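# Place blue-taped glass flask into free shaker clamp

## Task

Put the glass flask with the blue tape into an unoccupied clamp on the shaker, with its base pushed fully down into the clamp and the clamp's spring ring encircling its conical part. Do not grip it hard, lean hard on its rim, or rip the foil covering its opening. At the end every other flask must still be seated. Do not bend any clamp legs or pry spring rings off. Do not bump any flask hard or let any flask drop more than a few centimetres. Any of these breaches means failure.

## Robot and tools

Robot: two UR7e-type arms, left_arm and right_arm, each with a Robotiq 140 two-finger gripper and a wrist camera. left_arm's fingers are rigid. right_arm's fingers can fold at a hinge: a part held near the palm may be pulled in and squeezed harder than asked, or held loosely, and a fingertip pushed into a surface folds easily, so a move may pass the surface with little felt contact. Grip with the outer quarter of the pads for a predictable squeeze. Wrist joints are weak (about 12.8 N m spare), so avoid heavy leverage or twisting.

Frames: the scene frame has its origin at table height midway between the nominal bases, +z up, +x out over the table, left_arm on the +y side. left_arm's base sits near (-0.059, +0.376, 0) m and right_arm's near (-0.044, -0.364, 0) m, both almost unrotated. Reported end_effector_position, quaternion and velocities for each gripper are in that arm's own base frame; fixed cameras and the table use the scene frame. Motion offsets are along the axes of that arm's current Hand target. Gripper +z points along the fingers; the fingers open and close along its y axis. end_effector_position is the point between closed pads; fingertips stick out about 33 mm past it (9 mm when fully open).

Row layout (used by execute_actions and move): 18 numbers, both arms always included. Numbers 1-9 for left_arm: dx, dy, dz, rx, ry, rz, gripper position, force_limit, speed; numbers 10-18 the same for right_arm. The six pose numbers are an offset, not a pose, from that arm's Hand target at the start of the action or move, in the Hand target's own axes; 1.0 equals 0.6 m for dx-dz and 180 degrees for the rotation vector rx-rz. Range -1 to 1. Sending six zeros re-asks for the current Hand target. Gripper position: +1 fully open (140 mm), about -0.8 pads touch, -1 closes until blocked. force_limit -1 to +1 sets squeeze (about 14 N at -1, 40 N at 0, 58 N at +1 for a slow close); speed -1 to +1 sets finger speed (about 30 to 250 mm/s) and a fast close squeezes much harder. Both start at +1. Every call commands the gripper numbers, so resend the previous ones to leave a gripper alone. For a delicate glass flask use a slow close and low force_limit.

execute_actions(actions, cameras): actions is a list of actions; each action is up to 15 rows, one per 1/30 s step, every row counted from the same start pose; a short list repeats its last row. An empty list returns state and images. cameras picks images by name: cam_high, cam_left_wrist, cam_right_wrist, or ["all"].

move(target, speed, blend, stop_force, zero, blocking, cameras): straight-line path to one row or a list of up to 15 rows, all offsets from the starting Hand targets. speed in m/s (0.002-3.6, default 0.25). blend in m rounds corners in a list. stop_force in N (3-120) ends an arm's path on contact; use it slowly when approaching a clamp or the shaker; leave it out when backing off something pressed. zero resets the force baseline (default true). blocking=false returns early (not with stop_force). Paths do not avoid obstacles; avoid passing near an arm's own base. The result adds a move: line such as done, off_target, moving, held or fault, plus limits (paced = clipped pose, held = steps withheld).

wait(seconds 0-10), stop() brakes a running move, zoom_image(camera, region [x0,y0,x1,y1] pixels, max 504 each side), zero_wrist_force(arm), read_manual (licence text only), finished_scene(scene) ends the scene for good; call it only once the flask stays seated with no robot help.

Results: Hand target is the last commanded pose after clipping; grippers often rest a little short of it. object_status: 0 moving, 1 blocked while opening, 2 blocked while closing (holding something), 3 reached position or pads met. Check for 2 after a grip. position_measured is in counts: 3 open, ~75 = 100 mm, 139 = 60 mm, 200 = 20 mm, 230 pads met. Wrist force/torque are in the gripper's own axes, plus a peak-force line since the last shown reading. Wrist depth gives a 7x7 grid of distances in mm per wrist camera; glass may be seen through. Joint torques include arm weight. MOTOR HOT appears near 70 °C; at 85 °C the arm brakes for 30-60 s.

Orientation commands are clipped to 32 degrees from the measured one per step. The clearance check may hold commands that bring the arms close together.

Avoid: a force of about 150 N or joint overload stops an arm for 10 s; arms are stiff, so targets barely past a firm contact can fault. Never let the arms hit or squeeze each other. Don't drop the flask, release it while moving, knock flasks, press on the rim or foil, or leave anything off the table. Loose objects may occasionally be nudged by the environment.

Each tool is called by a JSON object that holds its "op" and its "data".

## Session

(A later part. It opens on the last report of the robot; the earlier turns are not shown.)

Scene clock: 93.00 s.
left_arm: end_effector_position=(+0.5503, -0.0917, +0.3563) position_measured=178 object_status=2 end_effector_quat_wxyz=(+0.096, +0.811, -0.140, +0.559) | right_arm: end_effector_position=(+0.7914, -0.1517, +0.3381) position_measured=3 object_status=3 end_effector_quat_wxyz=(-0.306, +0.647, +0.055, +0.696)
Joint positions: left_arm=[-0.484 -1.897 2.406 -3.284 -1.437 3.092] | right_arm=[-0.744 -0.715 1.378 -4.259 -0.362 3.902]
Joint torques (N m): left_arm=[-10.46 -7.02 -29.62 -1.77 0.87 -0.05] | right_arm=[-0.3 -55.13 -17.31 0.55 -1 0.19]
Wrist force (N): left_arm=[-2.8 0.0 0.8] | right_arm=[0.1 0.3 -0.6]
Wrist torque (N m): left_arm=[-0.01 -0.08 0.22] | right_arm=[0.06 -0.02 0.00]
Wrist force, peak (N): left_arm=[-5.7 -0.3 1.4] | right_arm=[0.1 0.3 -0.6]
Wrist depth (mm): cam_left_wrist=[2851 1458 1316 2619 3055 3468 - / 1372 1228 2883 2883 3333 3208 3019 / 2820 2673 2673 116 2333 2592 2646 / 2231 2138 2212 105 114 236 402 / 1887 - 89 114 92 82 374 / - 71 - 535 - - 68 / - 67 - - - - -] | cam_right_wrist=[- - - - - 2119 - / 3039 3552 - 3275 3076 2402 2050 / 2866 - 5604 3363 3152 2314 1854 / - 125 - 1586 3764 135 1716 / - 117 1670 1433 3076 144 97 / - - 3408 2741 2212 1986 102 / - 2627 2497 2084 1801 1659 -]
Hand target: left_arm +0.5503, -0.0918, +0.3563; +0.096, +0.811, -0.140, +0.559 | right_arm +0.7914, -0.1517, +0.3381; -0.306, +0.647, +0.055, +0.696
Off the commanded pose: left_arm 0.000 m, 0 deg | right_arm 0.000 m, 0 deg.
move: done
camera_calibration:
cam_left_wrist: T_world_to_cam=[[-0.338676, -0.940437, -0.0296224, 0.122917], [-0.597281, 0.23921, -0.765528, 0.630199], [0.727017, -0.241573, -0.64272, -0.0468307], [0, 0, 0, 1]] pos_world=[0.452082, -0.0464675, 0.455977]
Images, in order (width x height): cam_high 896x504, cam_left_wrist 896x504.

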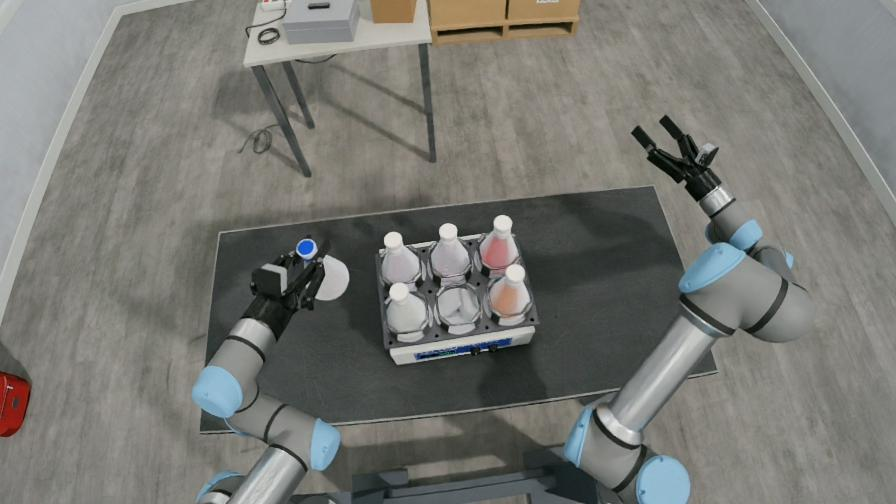

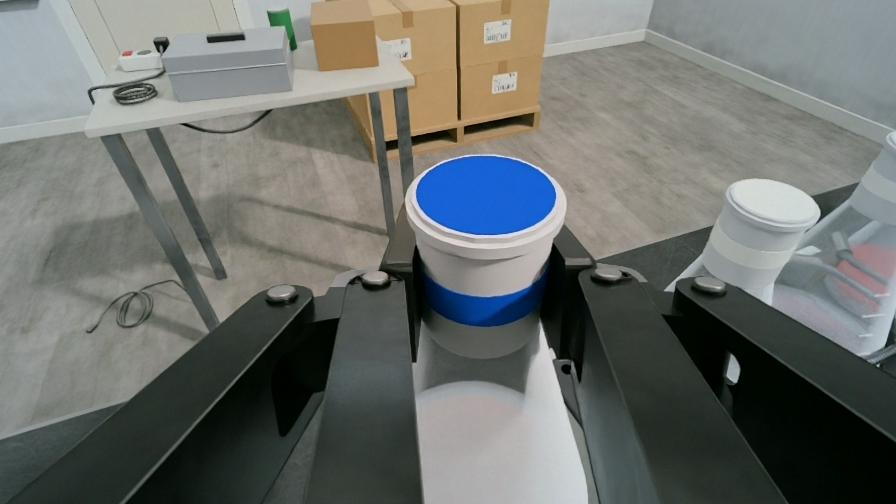

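{"op": "move", "data": {"target": [[0.274,0,-0.0998,0,0,0,-1,-1,-1,-0.053,-0.62,-0.269,0.317,-0.201,-0.1256,1,1,1],[0.286,0.509,-0.068,0,0,0,-1,-1,-1,-0.053,-0.62,-0.269,0.317,-0.201,-0.1256,1,1,1]], "speed": 0.25, "cameras": ["all"]}}

Scene clock: 123.83 s.
left_arm: end_effector_position=(+0.4697, -0.3873, +0.5308) position_measured=178 object_status=2 end_effector_quat_wxyz=(+0.096, +0.811, -0.140, +0.559) | right_arm: end_effector_position=(+0.4657, +0.0831, +0.4026) position_measured=3 object_status=3 end_effector_quat_wxyz=(-0.406, +0.579, +0.579, +0.405)
Joint positions: left_arm=[-1.368 -1.876 1.893 -2.524 -0.643 2.61] | right_arm=[-0.686 -1.153 1.488 -3.996 0.758 3.537]
Joint torques (N m): left_arm=[-8.44 -12.98 -27.38 -5.09 2.26 -0.78] | right_arm=[2.73 -26.11 -8.74 5.14 1.99 -1.79]
Wrist force (N): left_arm=[-2.7 0.1 0.7] | right_arm=[-0.7 0.1 -0.9]
Wrist torque (N m): left_arm=[-0.02 -0.17 0.29] | right_arm=[-0.10 0.13 -0.16]
Wrist force, peak (N): left_arm=[-2.8 6.0 0.1] | right_arm=[-1.8 0.9 -0.7]
Wrist depth (mm): cam_left_wrist=[2789 2984 2950 2730 - - - / 2950 1442 2541 2851 3774 4277 - / 1309 2820 2730 116 2950 2851 365 / 2398 2566 2491 105 110 2421 2291 / 2053 - 89 113 92 81 1989 / - 71 - - - - 68 / - 67 - - - - -] | cam_right_wrist=[2771 - 2357 2683 - 2357 3039 / 3192 762 3076 - 527 3192 3152 / 2547 852 2967 522 643 2771 2741 / 2272 127 1882 471 433 135 2102 / - 117 - 420 439 - 97 / - 1596 - 396 402 - 101 / - 1441 - 453 462 - -]
Hand target: left_arm +0.4696, -0.3874, +0.5308; +0.096, +0.811, -0.140, +0.559 | right_arm +0.4657, +0.0831, +0.4026; -0.406, +0.579, +0.579, +0.405
Off the commanded pose: left_arm 0.000 m, 0 deg | right_arm 0.000 m, 0 deg.
move: done
camera_calibration:
cam_left_wrist: T_world_to_cam=[[-0.338789, -0.940389, -0.0298492, -0.177098], [-0.597365, 0.239504, -0.765371, 0.786411], [0.726895, -0.241468, -0.642897, 0.0526808], [0, 0, 0, 1]] pos_world=[0.371483, -0.342169, 0.630478]
cam_right_wrist: T_world_to_cam=[[0.999728, 0.0191001, -0.0133575, -0.446967], [0.00156451, -0.6268, -0.779178, 0.368465], [-0.0232549, 0.778946, -0.62666, 0.341009], [0, 0, 0, 1]] pos_world=[0.454199, -0.0261359, 0.494826]

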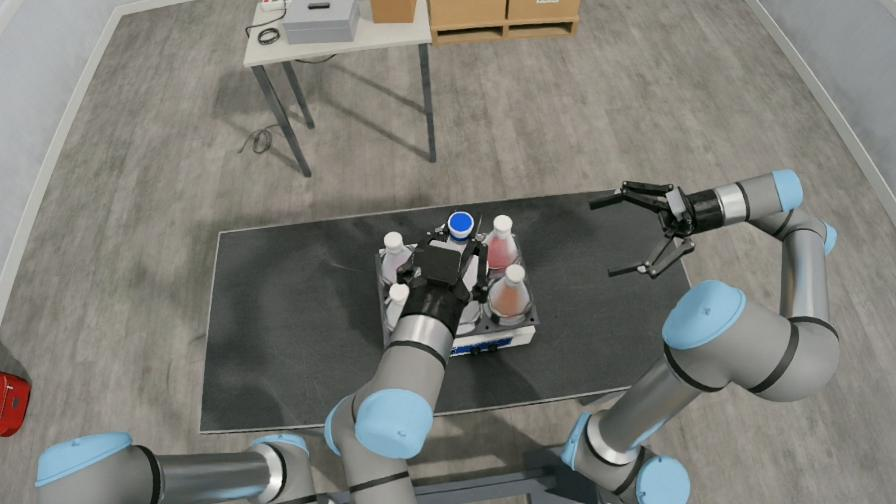

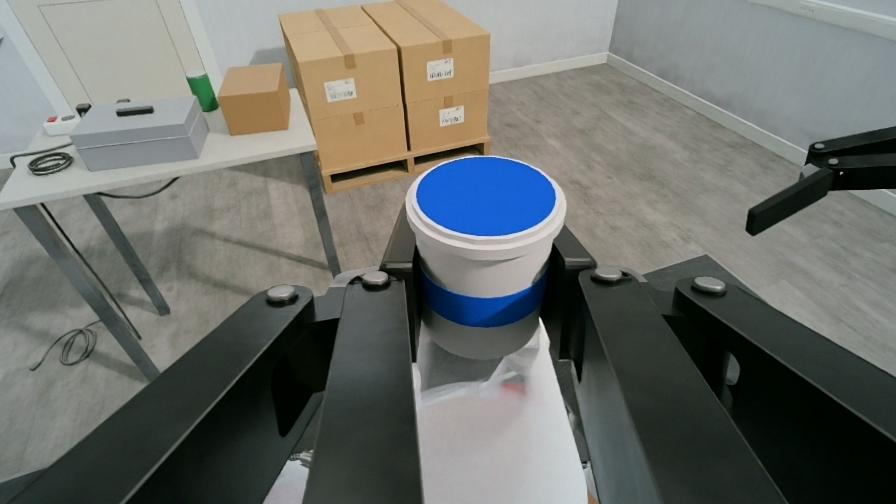

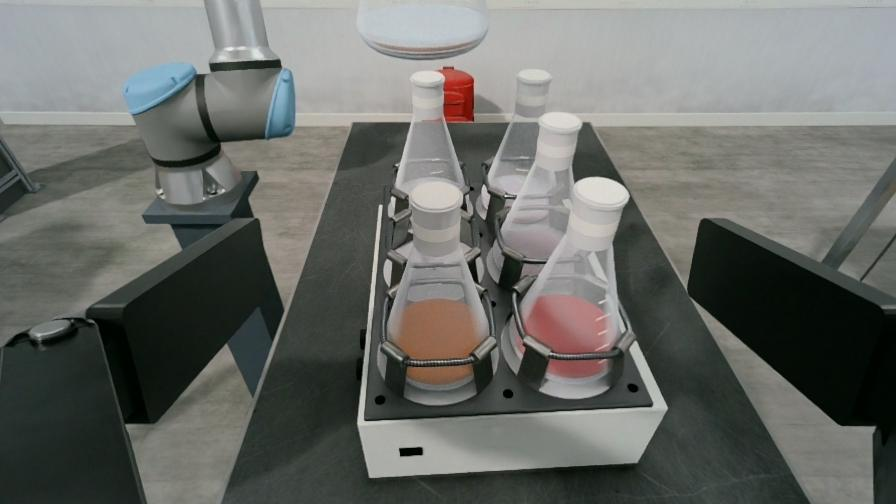

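{"op": "move", "data": {"target": [-0.201,-0.008,0.0813,0,0,0,-1,-1,-1,0,0,0,0,0,0,1,1,1], "speed": 0.15, "cameras": ["all"]}}

{"op": "zoom_image", "data": {"camera": "cam_high", "region": [360, 190, 560, 370]}}

{"op": "zoom_image", "data": {"camera": "cam_right_wrist", "region": [330, 0, 670, 300]}}

Scene clock: 140.33 s.
left_arm: end_effector_position=(+0.4739, -0.3837, +0.4007) position_measured=178 object_status=2 end_effector_quat_wxyz=(+0.096, +0.811, -0.140, +0.559) | right_arm: end_effector_position=(+0.4657, +0.0831, +0.4026) position_measured=3 object_status=3 end_effector_quat_wxyz=(-0.406, +0.579, +0.579, +0.405)
Joint positions: left_arm=[-1.353 -1.808 2.187 -2.897 -0.656 2.625] | right_arm=[-0.686 -1.153 1.488 -3.996 0.758 3.537]
Joint torques (N m): left_arm=[-0.6 -26.25 -20.64 -3.56 2.21 -0.88] | right_arm=[2.53 -25.61 -9.19 5.11 1.91 -1.66]
Wrist force (N): left_arm=[-2.6 -0.1 0.8] | right_arm=[-0.7 0.0 -1.0]
Wrist torque (N m): left_arm=[-0.05 -0.16 0.11] | right_arm=[-0.12 0.15 -0.16]
Wrist force, peak (N): left_arm=[-5.1 -0.1 1.8] | right_arm=[-1.0 0.0 -1.2]
Wrist depth (mm): cam_left_wrist=[3019 1450 2398 2619 4139 - 274 / 1222 1344 2619 2820 3515 4935 2759 / 2467 2916 2759 116 2701 2646 2566 / 2212 2193 2312 107 112 764 2156 / 2005 - 89 114 92 82 653 / - 71 - 371 - - 68 / - 67 - - - - -] | cam_right_wrist=[5254 748 774 344 3455 3002 3455 / 3233 767 2933 3002 3152 3152 3821 / 2627 843 2655 - 533 2683 2771 / 2212 126 751 474 435 138 2102 / - 117 647 425 430 135 97 / - - - 397 402 - 102 / - 1378 - - 474 471 -]
Hand target: left_arm +0.4738, -0.3836, +0.4007; +0.096, +0.811, -0.140, +0.559 | right_arm +0.4657, +0.0831, +0.4026; -0.406, +0.579, +0.579, +0.405
Off the commanded pose: left_arm 0.000 m, 0 deg | right_arm 0.000 m, 0 deg.
move: done
camera_calibration:
cam_left_wrist: T_world_to_cam=[[-0.338792, -0.940388, -0.0298497, -0.176077], [-0.59742, 0.239524, -0.765322, 0.688462], [0.726849, -0.241452, -0.642955, -0.0330679], [0, 0, 0, 1]] pos_world=[0.375683, -0.338469, 0.500378]
cam_right_wrist: T_world_to_cam=[[0.999728, 0.0191001, -0.0133575, -0.446967], [0.00156451, -0.6268, -0.779178, 0.368465], [-0.0232549, 0.778946, -0.62666, 0.341009], [0, 0, 0, 1]] pos_world=[0.454199, -0.0261359, 0.494826]

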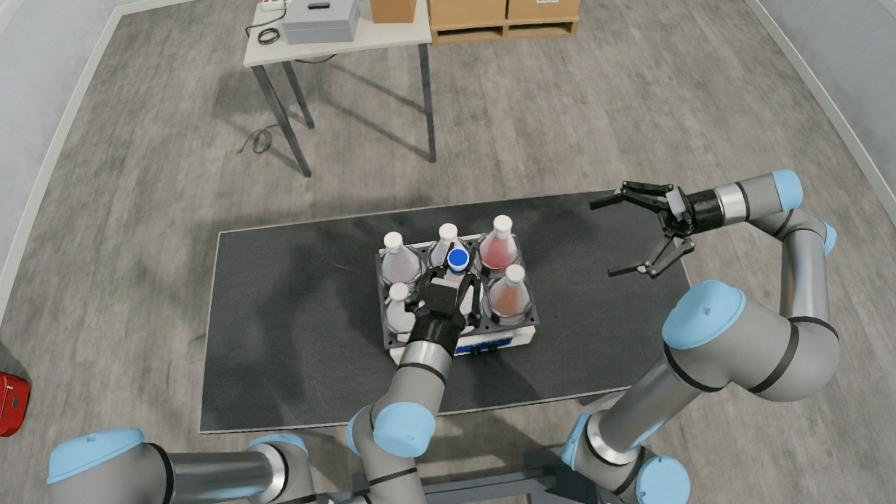

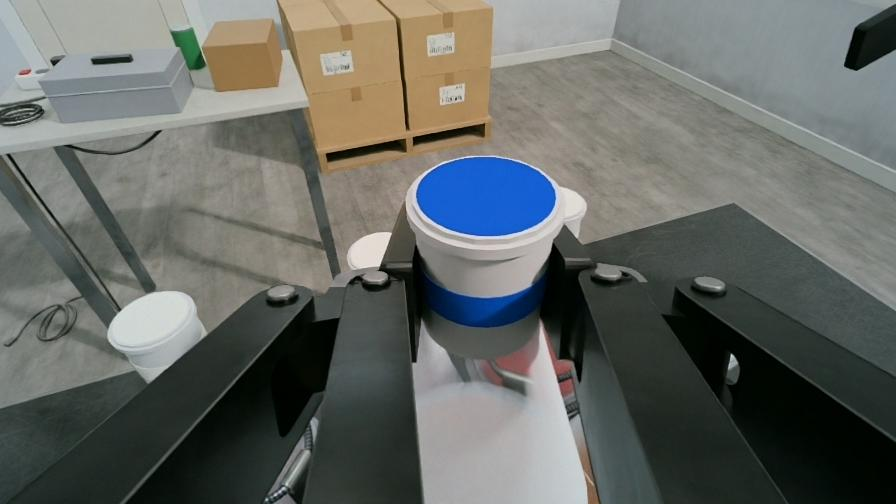

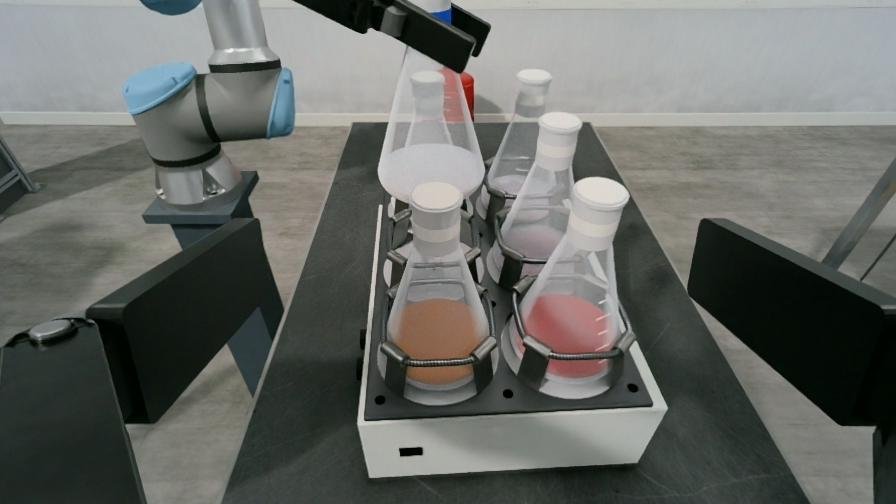

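Scaled by 2.520 from the camera's 896x504 image, which has a finer 1280x720 frame.

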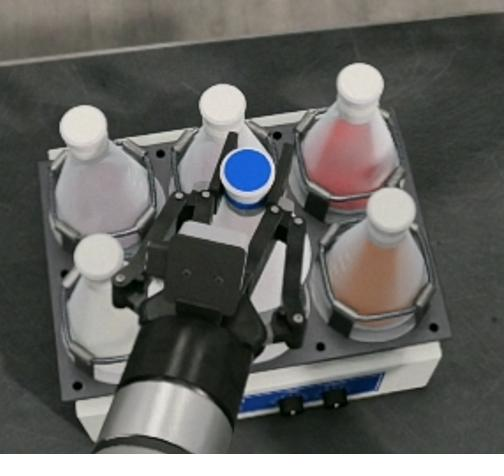

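Scaled by 1.482 from the camera's 896x504 image, which has a finer 1280x720 frame.

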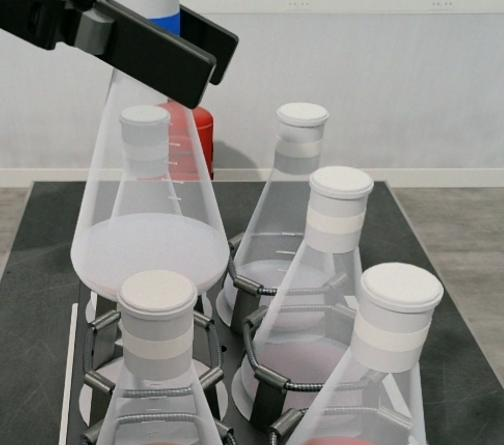

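{"op": "move", "data": {"target": [-0.0625,-0.0037,0.0233,0,0,0,-1,-1,-1,0,0,0,0,0,0,1,1,1], "speed": 0.1, "cameras": ["all"]}}

{"op": "zoom_image", "data": {"camera": "cam_high", "region": [360, 190, 560, 370]}}

{"op": "zoom_image", "data": {"camera": "cam_right_wrist", "region": [340, 100, 540, 330]}}

Scene clock: 148.53 s.
left_arm: end_effector_position=(+0.4743, -0.3814, +0.3607) position_measured=178 object_status=2 end_effector_quat_wxyz=(+0.096, +0.811, -0.140, +0.559) | right_arm: end_effector_position=(+0.4657, +0.0831, +0.4026) position_measured=3 object_status=3 end_effector_quat_wxyz=(-0.406, +0.579, +0.579, +0.405)
Joint positions: left_arm=[-1.35 -1.761 2.265 -3.025 -0.658 2.628] | right_arm=[-0.686 -1.153 1.488 -3.996 0.758 3.537]
Joint torques (N m): left_arm=[8.18 -27.63 -24.74 -2.5 0.89 -0.35] | right_arm=[2.7 -25.89 -9.27 5.13 1.73 -1.76]
Wrist force (N): left_arm=[-2.9 0.1 0.8] | right_arm=[-0.9 0.0 -0.9]
Wrist torque (N m): left_arm=[0.01 -0.10 0.11] | right_arm=[-0.12 0.19 -0.16]
Wrist force, peak (N): left_arm=[-4.5 0.1 1.5] | right_arm=[-1.1 0.0 -1.1]
Wrist depth (mm): cam_left_wrist=[3019 1351 2354 2566 4010 3774 - / 1210 1264 2646 2759 3333 3333 2883 / 2619 2950 2820 116 276 2491 2701 / 2086 2086 - 107 108 651 2005 / 1846 - 89 113 92 82 568 / - 71 - 296 - - 68 / - 67 - 232 - - -] | cam_right_wrist=[458 500 354 367 3076 2933 2899 / 2683 764 843 379 2771 3039 3363 / 2600 849 - 547 559 2741 2683 / 2252 126 2174 487 531 138 2156 / - 117 - 440 433 136 97 / - 1547 554 402 406 573 102 / - 1401 531 - - - -]
Hand target: left_arm +0.4743, -0.3814, +0.3607; +0.096, +0.811, -0.140, +0.559 | right_arm +0.4657, +0.0831, +0.4026; -0.406, +0.579, +0.579, +0.405
Off the commanded pose: left_arm 0.000 m, 0 deg | right_arm 0.000 m, 0 deg.
move: done
camera_calibration:
cam_left_wrist: T_world_to_cam=[[-0.338847, -0.940366, -0.0299218, -0.174972], [-0.597332, 0.239593, -0.765369, 0.657633], [0.726896, -0.241469, -0.642896, -0.0586686], [0, 0, 0, 1]] pos_world=[0.376183, -0.336269, 0.460378]
cam_right_wrist: T_world_to_cam=[[0.999728, 0.0191001, -0.0133575, -0.446967], [0.00156451, -0.6268, -0.779178, 0.368465], [-0.0232549, 0.778946, -0.62666, 0.341009], [0, 0, 0, 1]] pos_world=[0.454199, -0.0261359, 0.494826]

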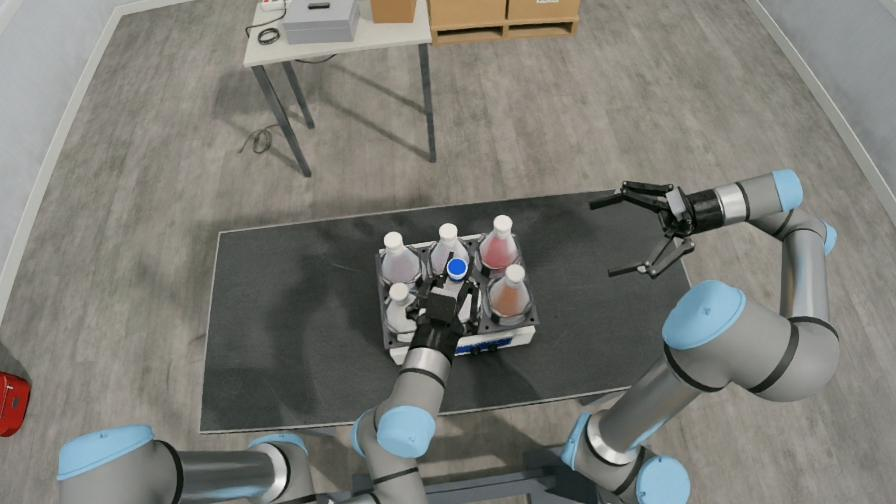

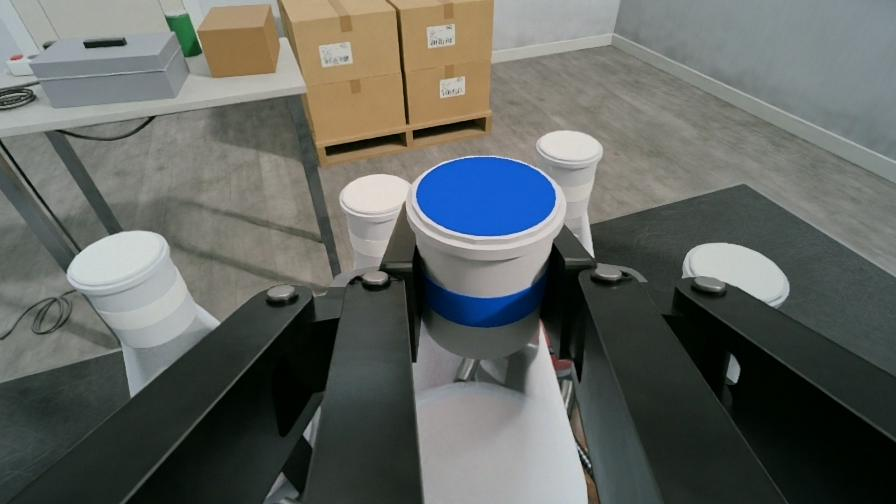

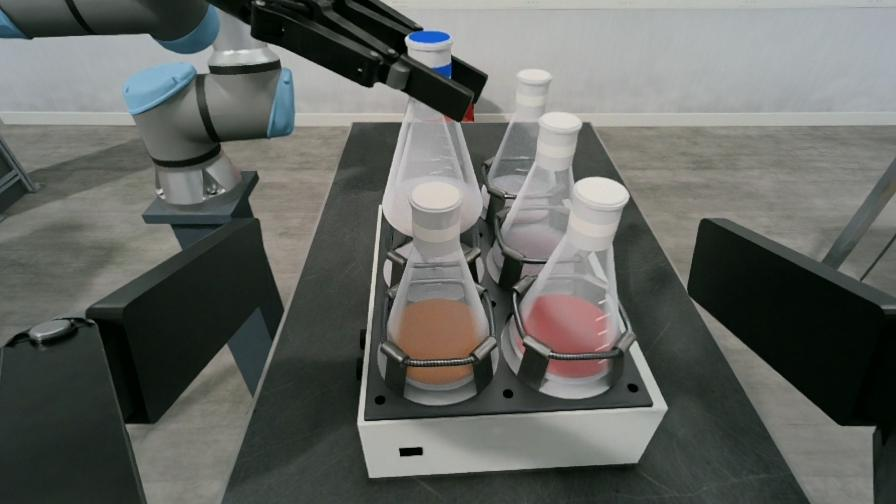

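Scaled by 2.520 from the camera's 896x504 image, which has a finer 1280x720 frame.

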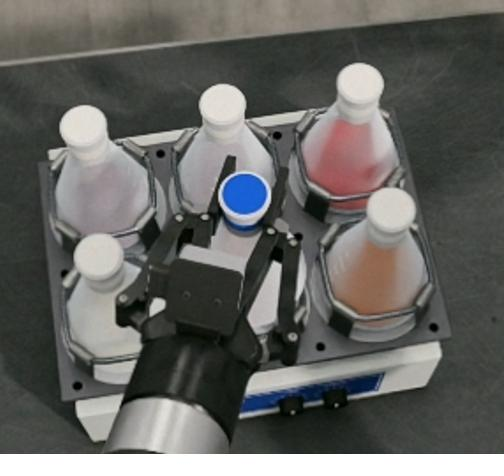

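Scaled by 2.191 from the camera's 896x504 image, which has a finer 1280x720 frame.

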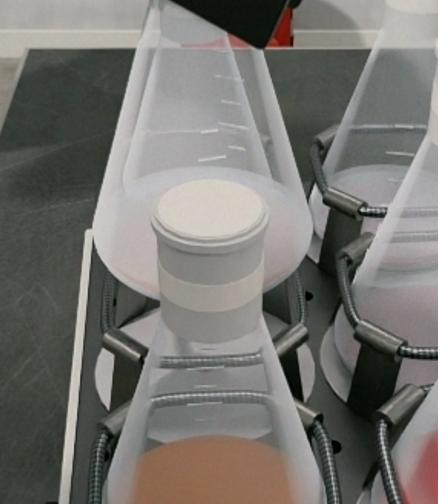

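{"op": "move", "data": {"target": [-0.118,0,0.0415,0,0,0,-1,-1,-1,0,0,0,0,0,0,1,1,1], "speed": 0.02, "stop_force": 10, "cameras": ["all"]}}

{"op": "zoom_image", "data": {"camera": "cam_high", "region": [360, 190, 560, 370]}}

{"op": "zoom_image", "data": {"camera": "cam_right_wrist", "region": [340, 50, 540, 330]}}

Scene clock: 158.77 s.
left_arm: end_effector_position=(+0.4736, -0.3811, +0.3291) position_measured=178 object_status=2 end_effector_quat_wxyz=(+0.096, +0.811, -0.140, +0.559) | right_arm: end_effector_position=(+0.4657, +0.0831, +0.4026) position_measured=3 object_status=3 end_effector_quat_wxyz=(-0.406, +0.579, +0.579, +0.405)
Joint positions: left_arm=[-1.353 -1.711 2.32 -3.129 -0.656 2.626] | right_arm=[-0.686 -1.153 1.488 -3.996 0.758 3.537]
Joint torques (N m): left_arm=[11.63 -26.53 -25.06 -3.95 -0.35 1] | right_arm=[2.88 -26.12 -8.97 5.23 1.79 -1.62]
Wrist force (N): left_arm=[1.7 1.4 -0.3] | right_arm=[-0.8 0.0 -1.1]
Wrist torque (N m): left_arm=[0.06 -0.21 0.02] | right_arm=[-0.11 0.17 -0.16]
Wrist force, peak (N): left_arm=[9.3 2.0 -2.4] | right_arm=[-1.2 0.2 -1.0]
Wrist depth (mm): cam_left_wrist=[1277 1316 2354 2592 6415 - - / 1183 3130 2592 3092 2950 3333 2820 / 1228 2673 2421 116 276 2759 2566 / 187 2037 2156 105 111 175 176 / 1873 - 89 113 92 82 525 / - 71 - 310 - - 68 / - 67 - - - - -] | cam_right_wrist=[462 455 392 2627 2866 3192 2573 / 3408 767 384 392 507 2802 3233 / 2497 858 2627 585 553 2741 2627 / 2272 126 - 457 444 138 1519 / - 117 - 445 - - 97 / - 1528 - 396 401 - 101 / - 1417 - 459 - - -]
Hand target: left_arm +0.4736, -0.3811, +0.3291; +0.096, +0.811, -0.140, +0.559 (not the last commanded pose) | right_arm +0.4657, +0.0831, +0.4026; -0.406, +0.579, +0.579, +0.405
Off the commanded pose: left_arm 0.043 m, 0 deg | right_arm 0.000 m, 0 deg.
move: contact (left_arm)
camera_calibration:
cam_left_wrist: T_world_to_cam=[[-0.338751, -0.940413, -0.0295125, -0.176038], [-0.597375, 0.239205, -0.765457, 0.632796], [0.726906, -0.241669, -0.64281, -0.0784139], [0, 0, 0, 1]] pos_world=[0.375382, -0.335867, 0.428777]
cam_right_wrist: T_world_to_cam=[[0.999728, 0.0191001, -0.0133575, -0.446967], [0.00156451, -0.6268, -0.779178, 0.368465], [-0.0232549, 0.778946, -0.62666, 0.341009], [0, 0, 0, 1]] pos_world=[0.454199, -0.0261359, 0.494826]

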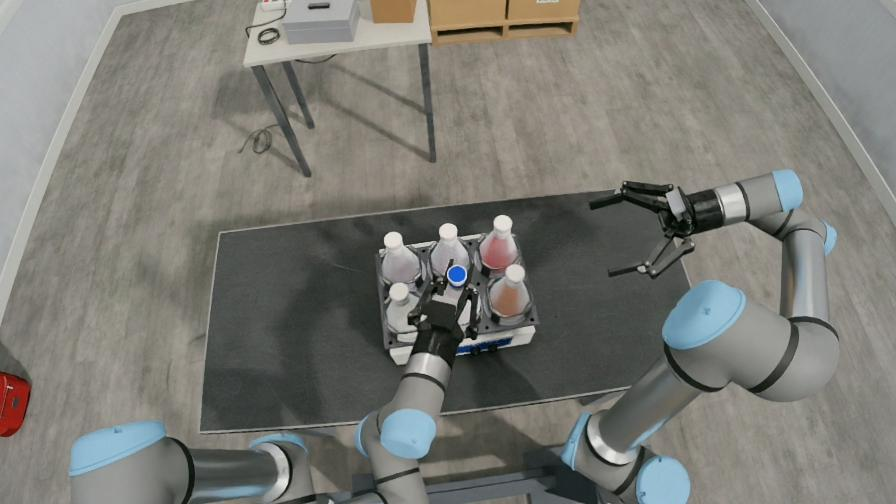

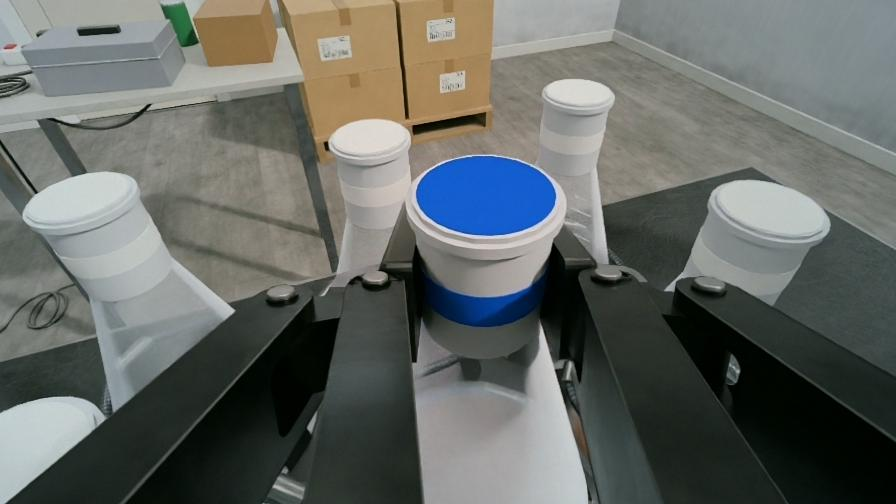

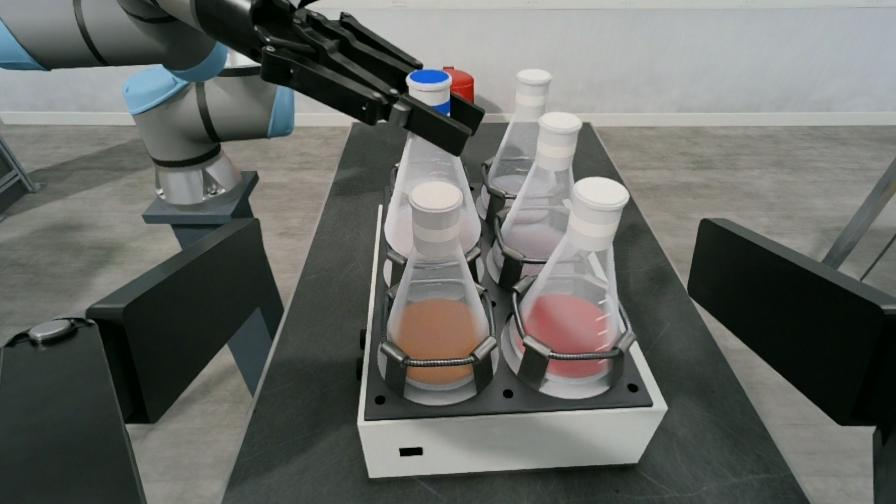

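Scaled by 2.520 from the camera's 896x504 image, which has a finer 1280x720 frame.

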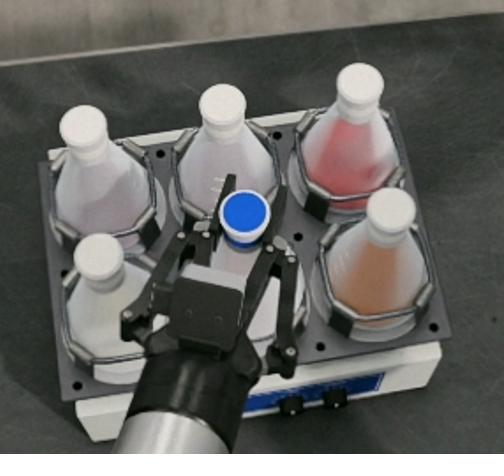

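Scaled by 1.800 from the camera's 896x504 image, which has a finer 1280x720 frame.

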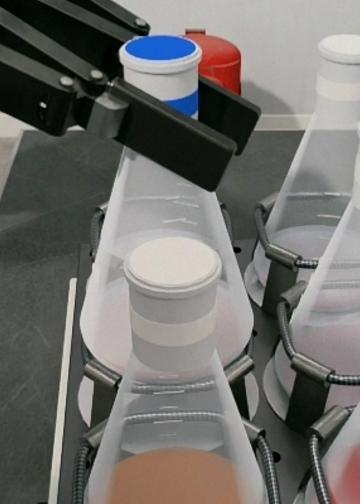

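{"op": "move", "data": {"target": [-0.063,0,0.0228,0,0,0,-1,-1,-1,0,0,0,0,0,0,1,1,1], "speed": 0.02, "stop_force": 16, "cameras": ["cam_left_wrist","cam_right_wrist"]}}

{"op": "zoom_image", "data": {"camera": "cam_right_wrist", "region": [340, 50, 540, 330]}}

Scene clock: 165.23 s.
left_arm: end_effector_position=(+0.4736, -0.3809, +0.3232) position_measured=178 object_status=2 end_effector_quat_wxyz=(+0.096, +0.811, -0.140, +0.559) | right_arm: end_effector_position=(+0.4657, +0.0831, +0.4026) position_measured=3 object_status=3 end_effector_quat_wxyz=(-0.406, +0.579, +0.579, +0.405)
Joint positions: left_arm=[-1.353 -1.7 2.33 -3.149 -0.656 2.625] | right_arm=[-0.686 -1.153 1.488 -3.996 0.758 3.537]
Joint torques (N m): left_arm=[13.69 -23.13 -21.12 -0.94 -1 1.07] | right_arm=[2.88 -25.73 -9.67 5.09 1.67 -1.56]
Wrist force (N): left_arm=[11.6 3.7 -2.4] | right_arm=[-0.9 -0.1 -1.1]
Wrist torque (N m): left_arm=[0.07 -0.40 -0.10] | right_arm=[-0.13 0.18 -0.16]
Wrist force, peak (N): left_arm=[18.8 5.0 -6.1] | right_arm=[-1.2 0.1 -1.1]
Wrist depth (mm): cam_left_wrist=[1303 1290 2491 2444 4842 3948 2984 / 1216 3208 2516 2820 3055 3168 2376 / 198 2592 2566 113 271 2759 2467 / 188 2037 2212 106 109 178 164 / 1807 - 89 114 86 82 531 / - 71 - 305 - - 68 / - 67 - 228 - - -] | cam_right_wrist=[466 453 393 2272 2655 - 2834 / 3114 769 390 398 519 3192 - / 2573 858 2497 544 442 2899 3764 / 2212 126 1069 466 442 135 2034 / - 117 - 458 420 - 97 / - 1538 577 405 411 - 101 / - 1409 495 - 471 - -]
Hand target: left_arm +0.4736, -0.3809, +0.3232; +0.096, +0.811, -0.140, +0.559 (not the last commanded pose) | right_arm +0.4657, +0.0831, +0.4026; -0.406, +0.579, +0.579, +0.405
Off the commanded pose: left_arm 0.034 m, 0 deg | right_arm 0.000 m, 0 deg.
move: contact (left_arm)
camera_calibration:
cam_left_wrist: T_world_to_cam=[[-0.338487, -0.940512, -0.0293815, -0.176306], [-0.597446, 0.238933, -0.765487, 0.628203], [0.72697, -0.241554, -0.642781, -0.0821797], [0, 0, 0, 1]] pos_world=[0.375382, -0.335767, 0.422877]
cam_right_wrist: T_world_to_cam=[[0.999728, 0.0191001, -0.0133575, -0.446967], [0.00156451, -0.6268, -0.779178, 0.368465], [-0.0232549, 0.778946, -0.62666, 0.341009], [0, 0, 0, 1]] pos_world=[0.454199, -0.0261359, 0.494826]
Images, in order (width x height): cam_left_wrist 896x504, cam_right_wrist 896x504.

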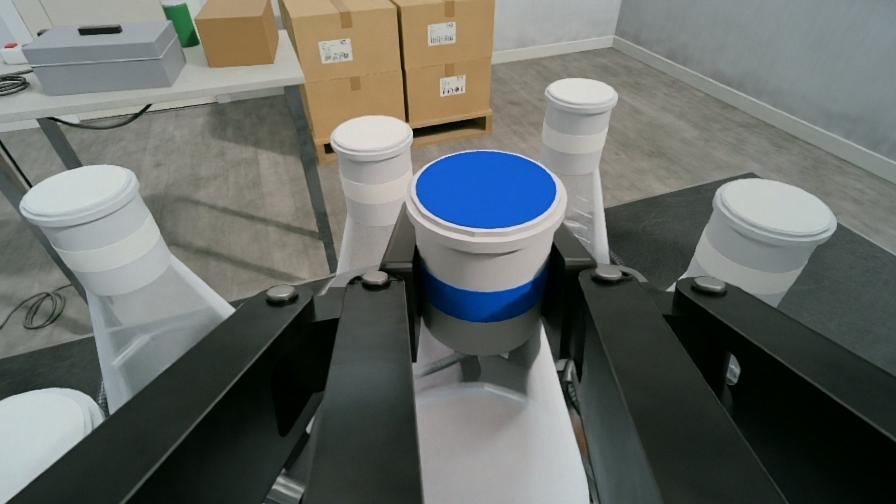

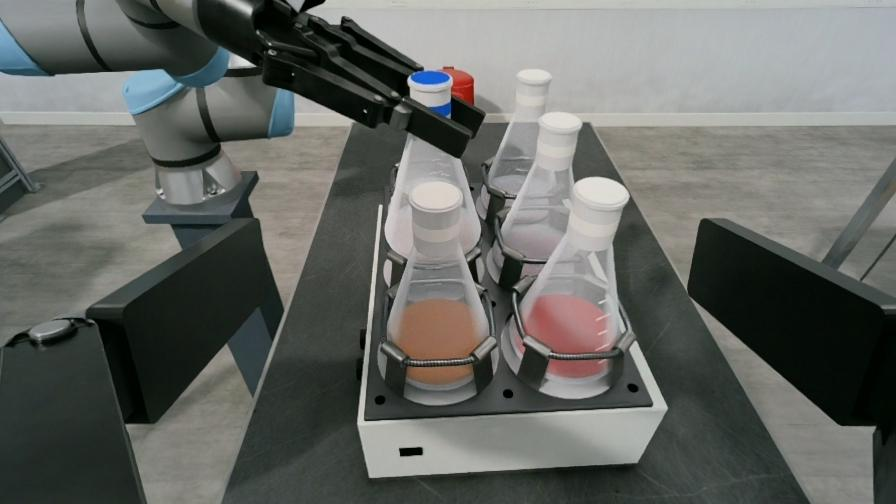

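Scaled by 1.800 from the camera's 896x504 image, which has a finer 1280x720 frame.

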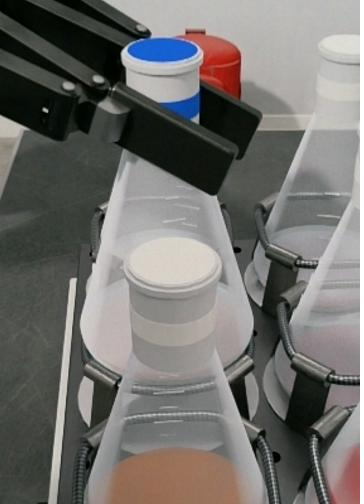

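{"op": "move", "data": {"target": [0,0,0,0,0,0,-0.98,-0.02,-1,0,0,0,0,0,0,1,1,1]}}

{"op": "move", "data": {"target": [-0.063,0,0.0228,0,0,0,-0.98,-0.02,-1,0,0,0,0,0,0,1,1,1], "speed": 0.02, "stop_force": 9, "cameras": ["cam_left_wrist","cam_right_wrist"]}}

{"op": "zoom_image", "data": {"camera": "cam_right_wrist", "region": [340, 50, 540, 330]}}

Scene clock: 174.33 s.
left_arm: end_effector_position=(+0.4736, -0.3809, +0.3232) position_measured=178 object_status=2 end_effector_quat_wxyz=(+0.096, +0.811, -0.140, +0.559) | right_arm: end_effector_position=(+0.4657, +0.0831, +0.4026) position_measured=3 object_status=3 end_effector_quat_wxyz=(-0.406, +0.579, +0.579, +0.405)
Joint positions: left_arm=[-1.353 -1.7 2.33 -3.149 -0.656 2.625] | right_arm=[-0.686 -1.153 1.488 -3.996 0.758 3.537]
Joint torques (N m): left_arm=[13.12 -21.61 -21.13 -1.08 -1.1 1.12] | right_arm=[2.74 -25.77 -10.05 5.04 1.55 -1.61]
Wrist force (N): left_arm=[11.8 3.6 -2.6] | right_arm=[-0.8 -0.1 -1.0]
Wrist torque (N m): left_arm=[0.02 -0.40 -0.12] | right_arm=[-0.14 0.16 -0.16]
Wrist force, peak (N): left_arm=[12.4 3.7 -2.7] | right_arm=[-1.0 0.1 -1.2]
Wrist depth (mm): cam_left_wrist=[1222 1296 2491 2541 3948 - 2619 / 1177 3130 2566 2916 257 2984 - / 189 2646 2592 114 268 764 2491 / 186 2070 2231 106 112 177 173 / 1820 - 89 114 92 82 523 / - 71 - 301 - - 68 / - 67 - - - - -] | cam_right_wrist=[463 453 393 3821 - - - / 3880 757 379 387 424 3002 4203 / 2627 838 2402 557 538 2771 2712 / 2272 126 819 468 425 138 2156 / - 117 - 439 430 - 97 / - 1547 - 398 402 - 101 / - 1401 480 465 478 - -]
Hand target: left_arm +0.4736, -0.3809, +0.3232; +0.096, +0.811, -0.140, +0.559 | right_arm +0.4657, +0.0831, +0.4026; -0.406, +0.579, +0.579, +0.405
Off the commanded pose: left_arm 0.000 m, 0 deg | right_arm 0.000 m, 0 deg.
move: done

Scene clock: 175.33 s.
left_arm: end_effector_position=(+0.4736, -0.3809, +0.3224) position_measured=178 object_status=2 end_effector_quat_wxyz=(+0.096, +0.811, -0.140, +0.560) | right_arm: end_effector_position=(+0.4657, +0.0831, +0.4026) position_measured=3 object_status=3 end_effector_quat_wxyz=(-0.406, +0.579, +0.579, +0.405)
Joint positions: left_arm=[-1.353 -1.698 2.332 -3.153 -0.656 2.625] | right_arm=[-0.686 -1.153 1.488 -3.996 0.758 3.537]
Joint torques (N m): left_arm=[10.88 -17.94 -19.14 -1.07 -0.25 1.07] | right_arm=[2.38 -26.62 -9.43 5.18 1.58 -1.47]
Wrist force (N): left_arm=[11.4 3.1 -3.5] | right_arm=[-0.8 0.0 -0.9]
Wrist torque (N m): left_arm=[-0.02 -0.40 0.00] | right_arm=[-0.11 0.16 -0.16]
Wrist force, peak (N): left_arm=[23.2 6.8 -8.6] | right_arm=[-1.0 0.0 -1.2]
Wrist depth (mm): cam_left_wrist=[1283 1290 2421 2467 5132 - 2271 / 1205 1283 2619 2820 261 3377 2619 / 197 2730 2491 113 271 2673 2516 / 186 2037 2103 107 111 177 604 / 1860 - 89 115 92 82 536 / - 71 - 300 - - 68 / - 67 - - - - -] | cam_right_wrist=[463 446 407 2802 2771 - - / 2293 762 788 389 516 3114 3275 / 2655 864 2402 534 864 2802 2771 / 2232 126 2425 466 441 145 2232 / - 117 - 439 422 - 97 / - 1528 - 395 403 - 102 / - 1425 - - 484 - -]
Hand target: left_arm +0.4736, -0.3809, +0.3224; +0.096, +0.811, -0.140, +0.560 (not the last commanded pose) | right_arm +0.4657, +0.0831, +0.4026; -0.406, +0.579, +0.579, +0.405
Off the commanded pose: left_arm 0.039 m, 0 deg | right_arm 0.000 m, 0 deg.
move: contact (left_arm)
camera_calibration:
cam_left_wrist: T_world_to_cam=[[-0.338497, -0.940524, -0.0288734, -0.176448], [-0.5973, 0.238477, -0.765742, 0.627465], [0.727085, -0.241955, -0.642499, -0.0829664], [0, 0, 0, 1]] pos_world=[0.375381, -0.335664, 0.422076]
cam_right_wrist: T_world_to_cam=[[0.999728, 0.0191001, -0.0133575, -0.446967], [0.00156451, -0.6268, -0.779178, 0.368465], [-0.0232549, 0.778946, -0.62666, 0.341009], [0, 0, 0, 1]] pos_world=[0.454199, -0.0261359, 0.494826]
Images, in order (width x height): cam_left_wrist 896x504, cam_right_wrist 896x504.

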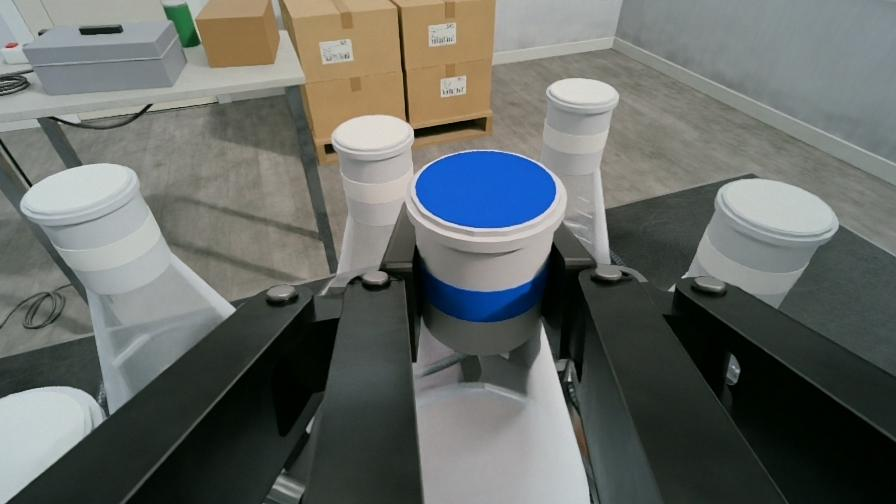

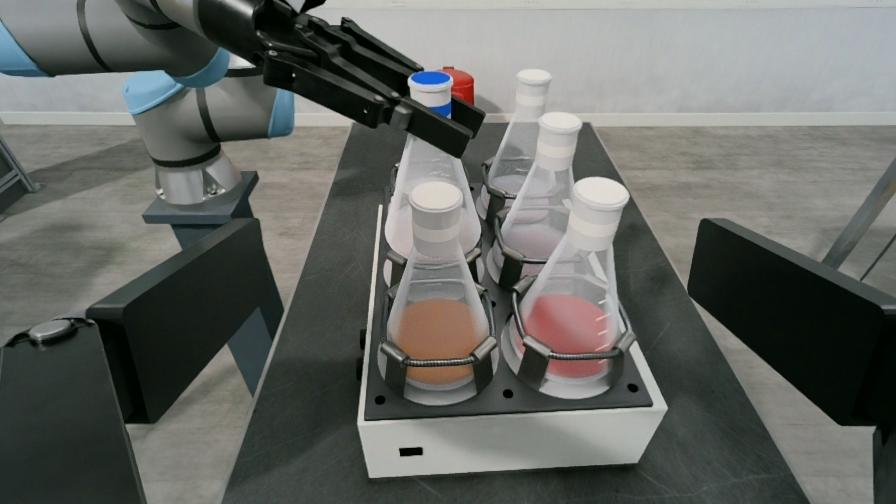

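Scaled by 1.800 from the camera's 896x504 image, which has a finer 1280x720 frame.

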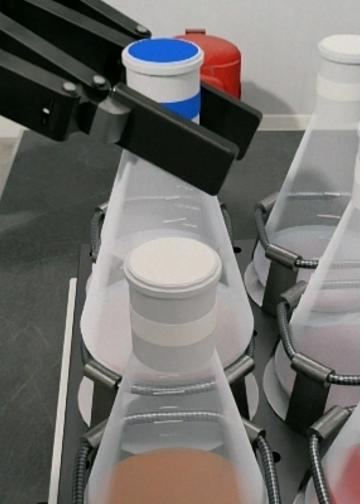

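{"op": "move", "data": {"target": [-0.0063,0.0133,0.0023,0.0057,0,0.0157,-0.98,-0.02,-1,0,0,0,0,0,0,1,1,1], "speed": 0.02, "cameras": ["cam_left_wrist","cam_right_wrist"]}}

{"op": "zoom_image", "data": {"camera": "cam_right_wrist", "region": [340, 50, 540, 330]}}

Scene clock: 182.63 s.
left_arm: end_effector_position=(+0.4708, -0.3885, +0.3184) position_measured=178 object_status=2 end_effector_quat_wxyz=(+0.075, +0.808, -0.155, +0.563) | right_arm: end_effector_position=(+0.4657, +0.0831, +0.4026) position_measured=3 object_status=3 end_effector_quat_wxyz=(-0.406, +0.579, +0.579, +0.405)
Joint positions: left_arm=[-1.375 -1.678 2.322 -3.131 -0.622 2.641] | right_arm=[-0.686 -1.153 1.488 -3.996 0.758 3.537]
Joint torques (N m): left_arm=[2.51 4.13 -5.6 6.37 -3.27 1.33] | right_arm=[2.8 -25.57 -9.43 5.16 1.51 -1.47]
Wrist force (N): left_arm=[33.1 0.3 -19.5] | right_arm=[-1.1 0.0 -1.0]
Wrist torque (N m): left_arm=[-0.28 -1.12 -0.61] | right_arm=[-0.11 0.23 -0.16]
Wrist force, peak (N): left_arm=[33.1 0.3 -19.5] | right_arm=[-1.1 0.0 -1.1]
Wrist depth (mm): cam_left_wrist=[2984 1434 2312 2421 4139 - - / 1216 1316 2516 2789 3092 3130 3092 / 1604 2883 2516 112 269 2619 2376 / 189 2156 2212 107 112 170 581 / 1929 - 89 114 92 81 525 / - 71 - 312 - - 68 / - 67 - - - - -] | cam_right_wrist=[456 395 400 3114 2866 2967 3039 / 3318 762 380 390 3039 2866 3275 / 2573 852 2967 547 339 2741 2771 / 2293 126 2293 458 437 138 2084 / - 117 - 431 435 127 97 / - - - 399 407 - 101 / - 1371 - - - 505 -]
Hand target: left_arm +0.4708, -0.3884, +0.3184; +0.075, +0.808, -0.155, +0.563 | right_arm +0.4657, +0.0831, +0.4026; -0.406, +0.579, +0.579, +0.405
Off the commanded pose: left_arm 0.000 m, 0 deg | right_arm 0.000 m, 0 deg.
move: done
camera_calibration:
cam_left_wrist: T_world_to_cam=[[-0.338217, -0.937534, -0.0814821, -0.166803], [-0.583612, 0.276884, -0.763369, 0.632256], [0.738246, -0.21063, -0.640803, -0.079007], [0, 0, 0, 1]] pos_world=[0.370903, -0.348086, 0.418425]
cam_right_wrist: T_world_to_cam=[[0.999728, 0.0191001, -0.0133575, -0.446967], [0.00156451, -0.6268, -0.779178, 0.368465], [-0.0232549, 0.778946, -0.62666, 0.341009], [0, 0, 0, 1]] pos_world=[0.454199, -0.0261359, 0.494826]
Images, in order (width x height): cam_left_wrist 896x504, cam_right_wrist 896x504.

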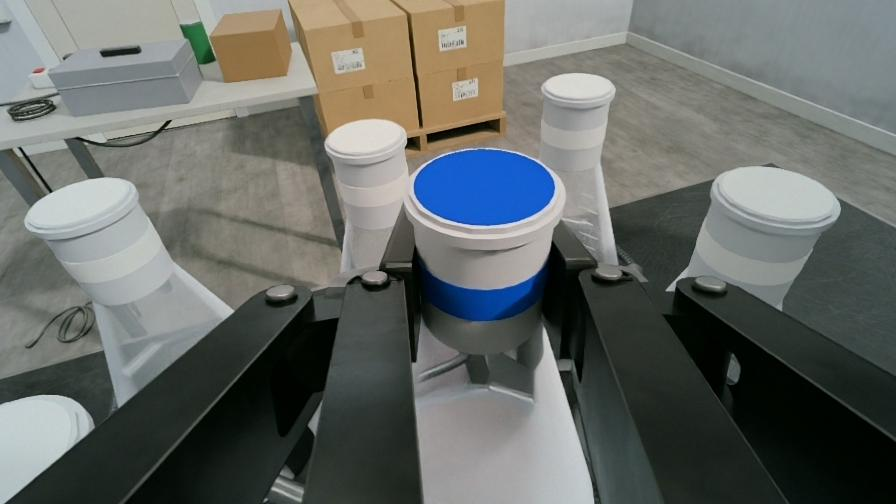

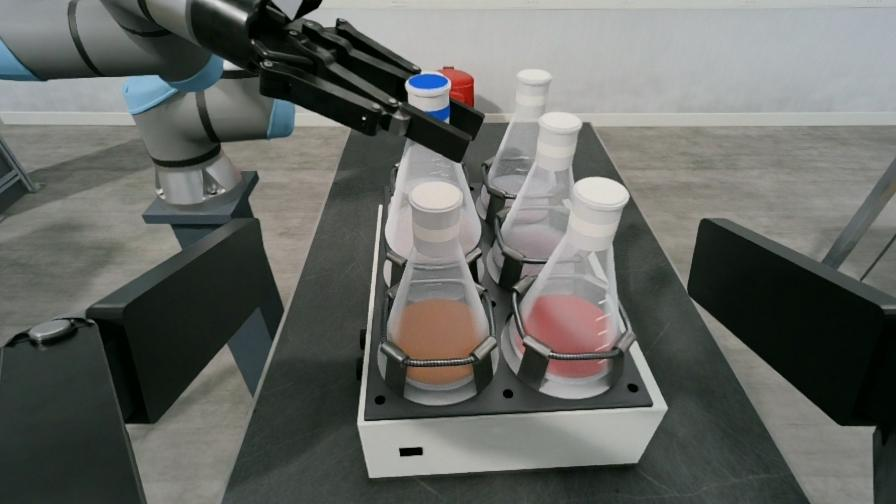

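Scaled by 1.800 from the camera's 896x504 image, which has a finer 1280x720 frame.

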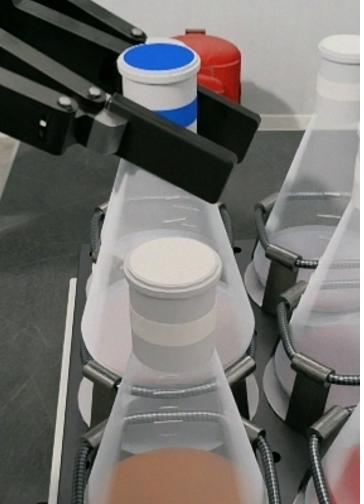

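{"op": "zoom_image", "data": {"camera": "cam_right_wrist", "region": [370, 200, 500, 300]}}

{"op": "zoom_image", "data": {"camera": "cam_right_wrist", "region": [370, 110, 600, 300]}}

Scaled by 3.877 from the camera's 896x504 image, which has a finer 1280x720 frame.

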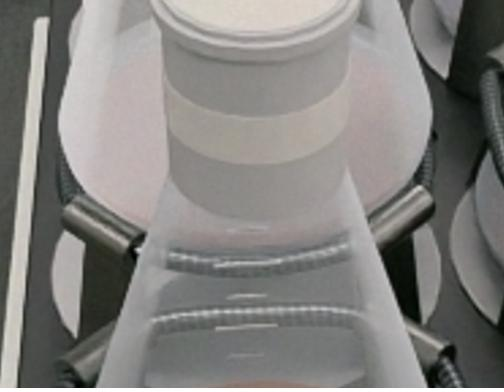

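Scaled by 2.191 from the camera's 896x504 image, which has a finer 1280x720 frame.

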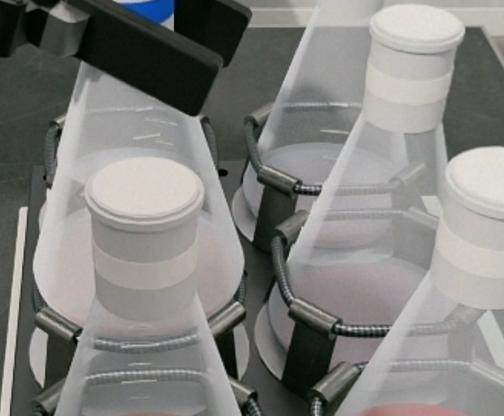

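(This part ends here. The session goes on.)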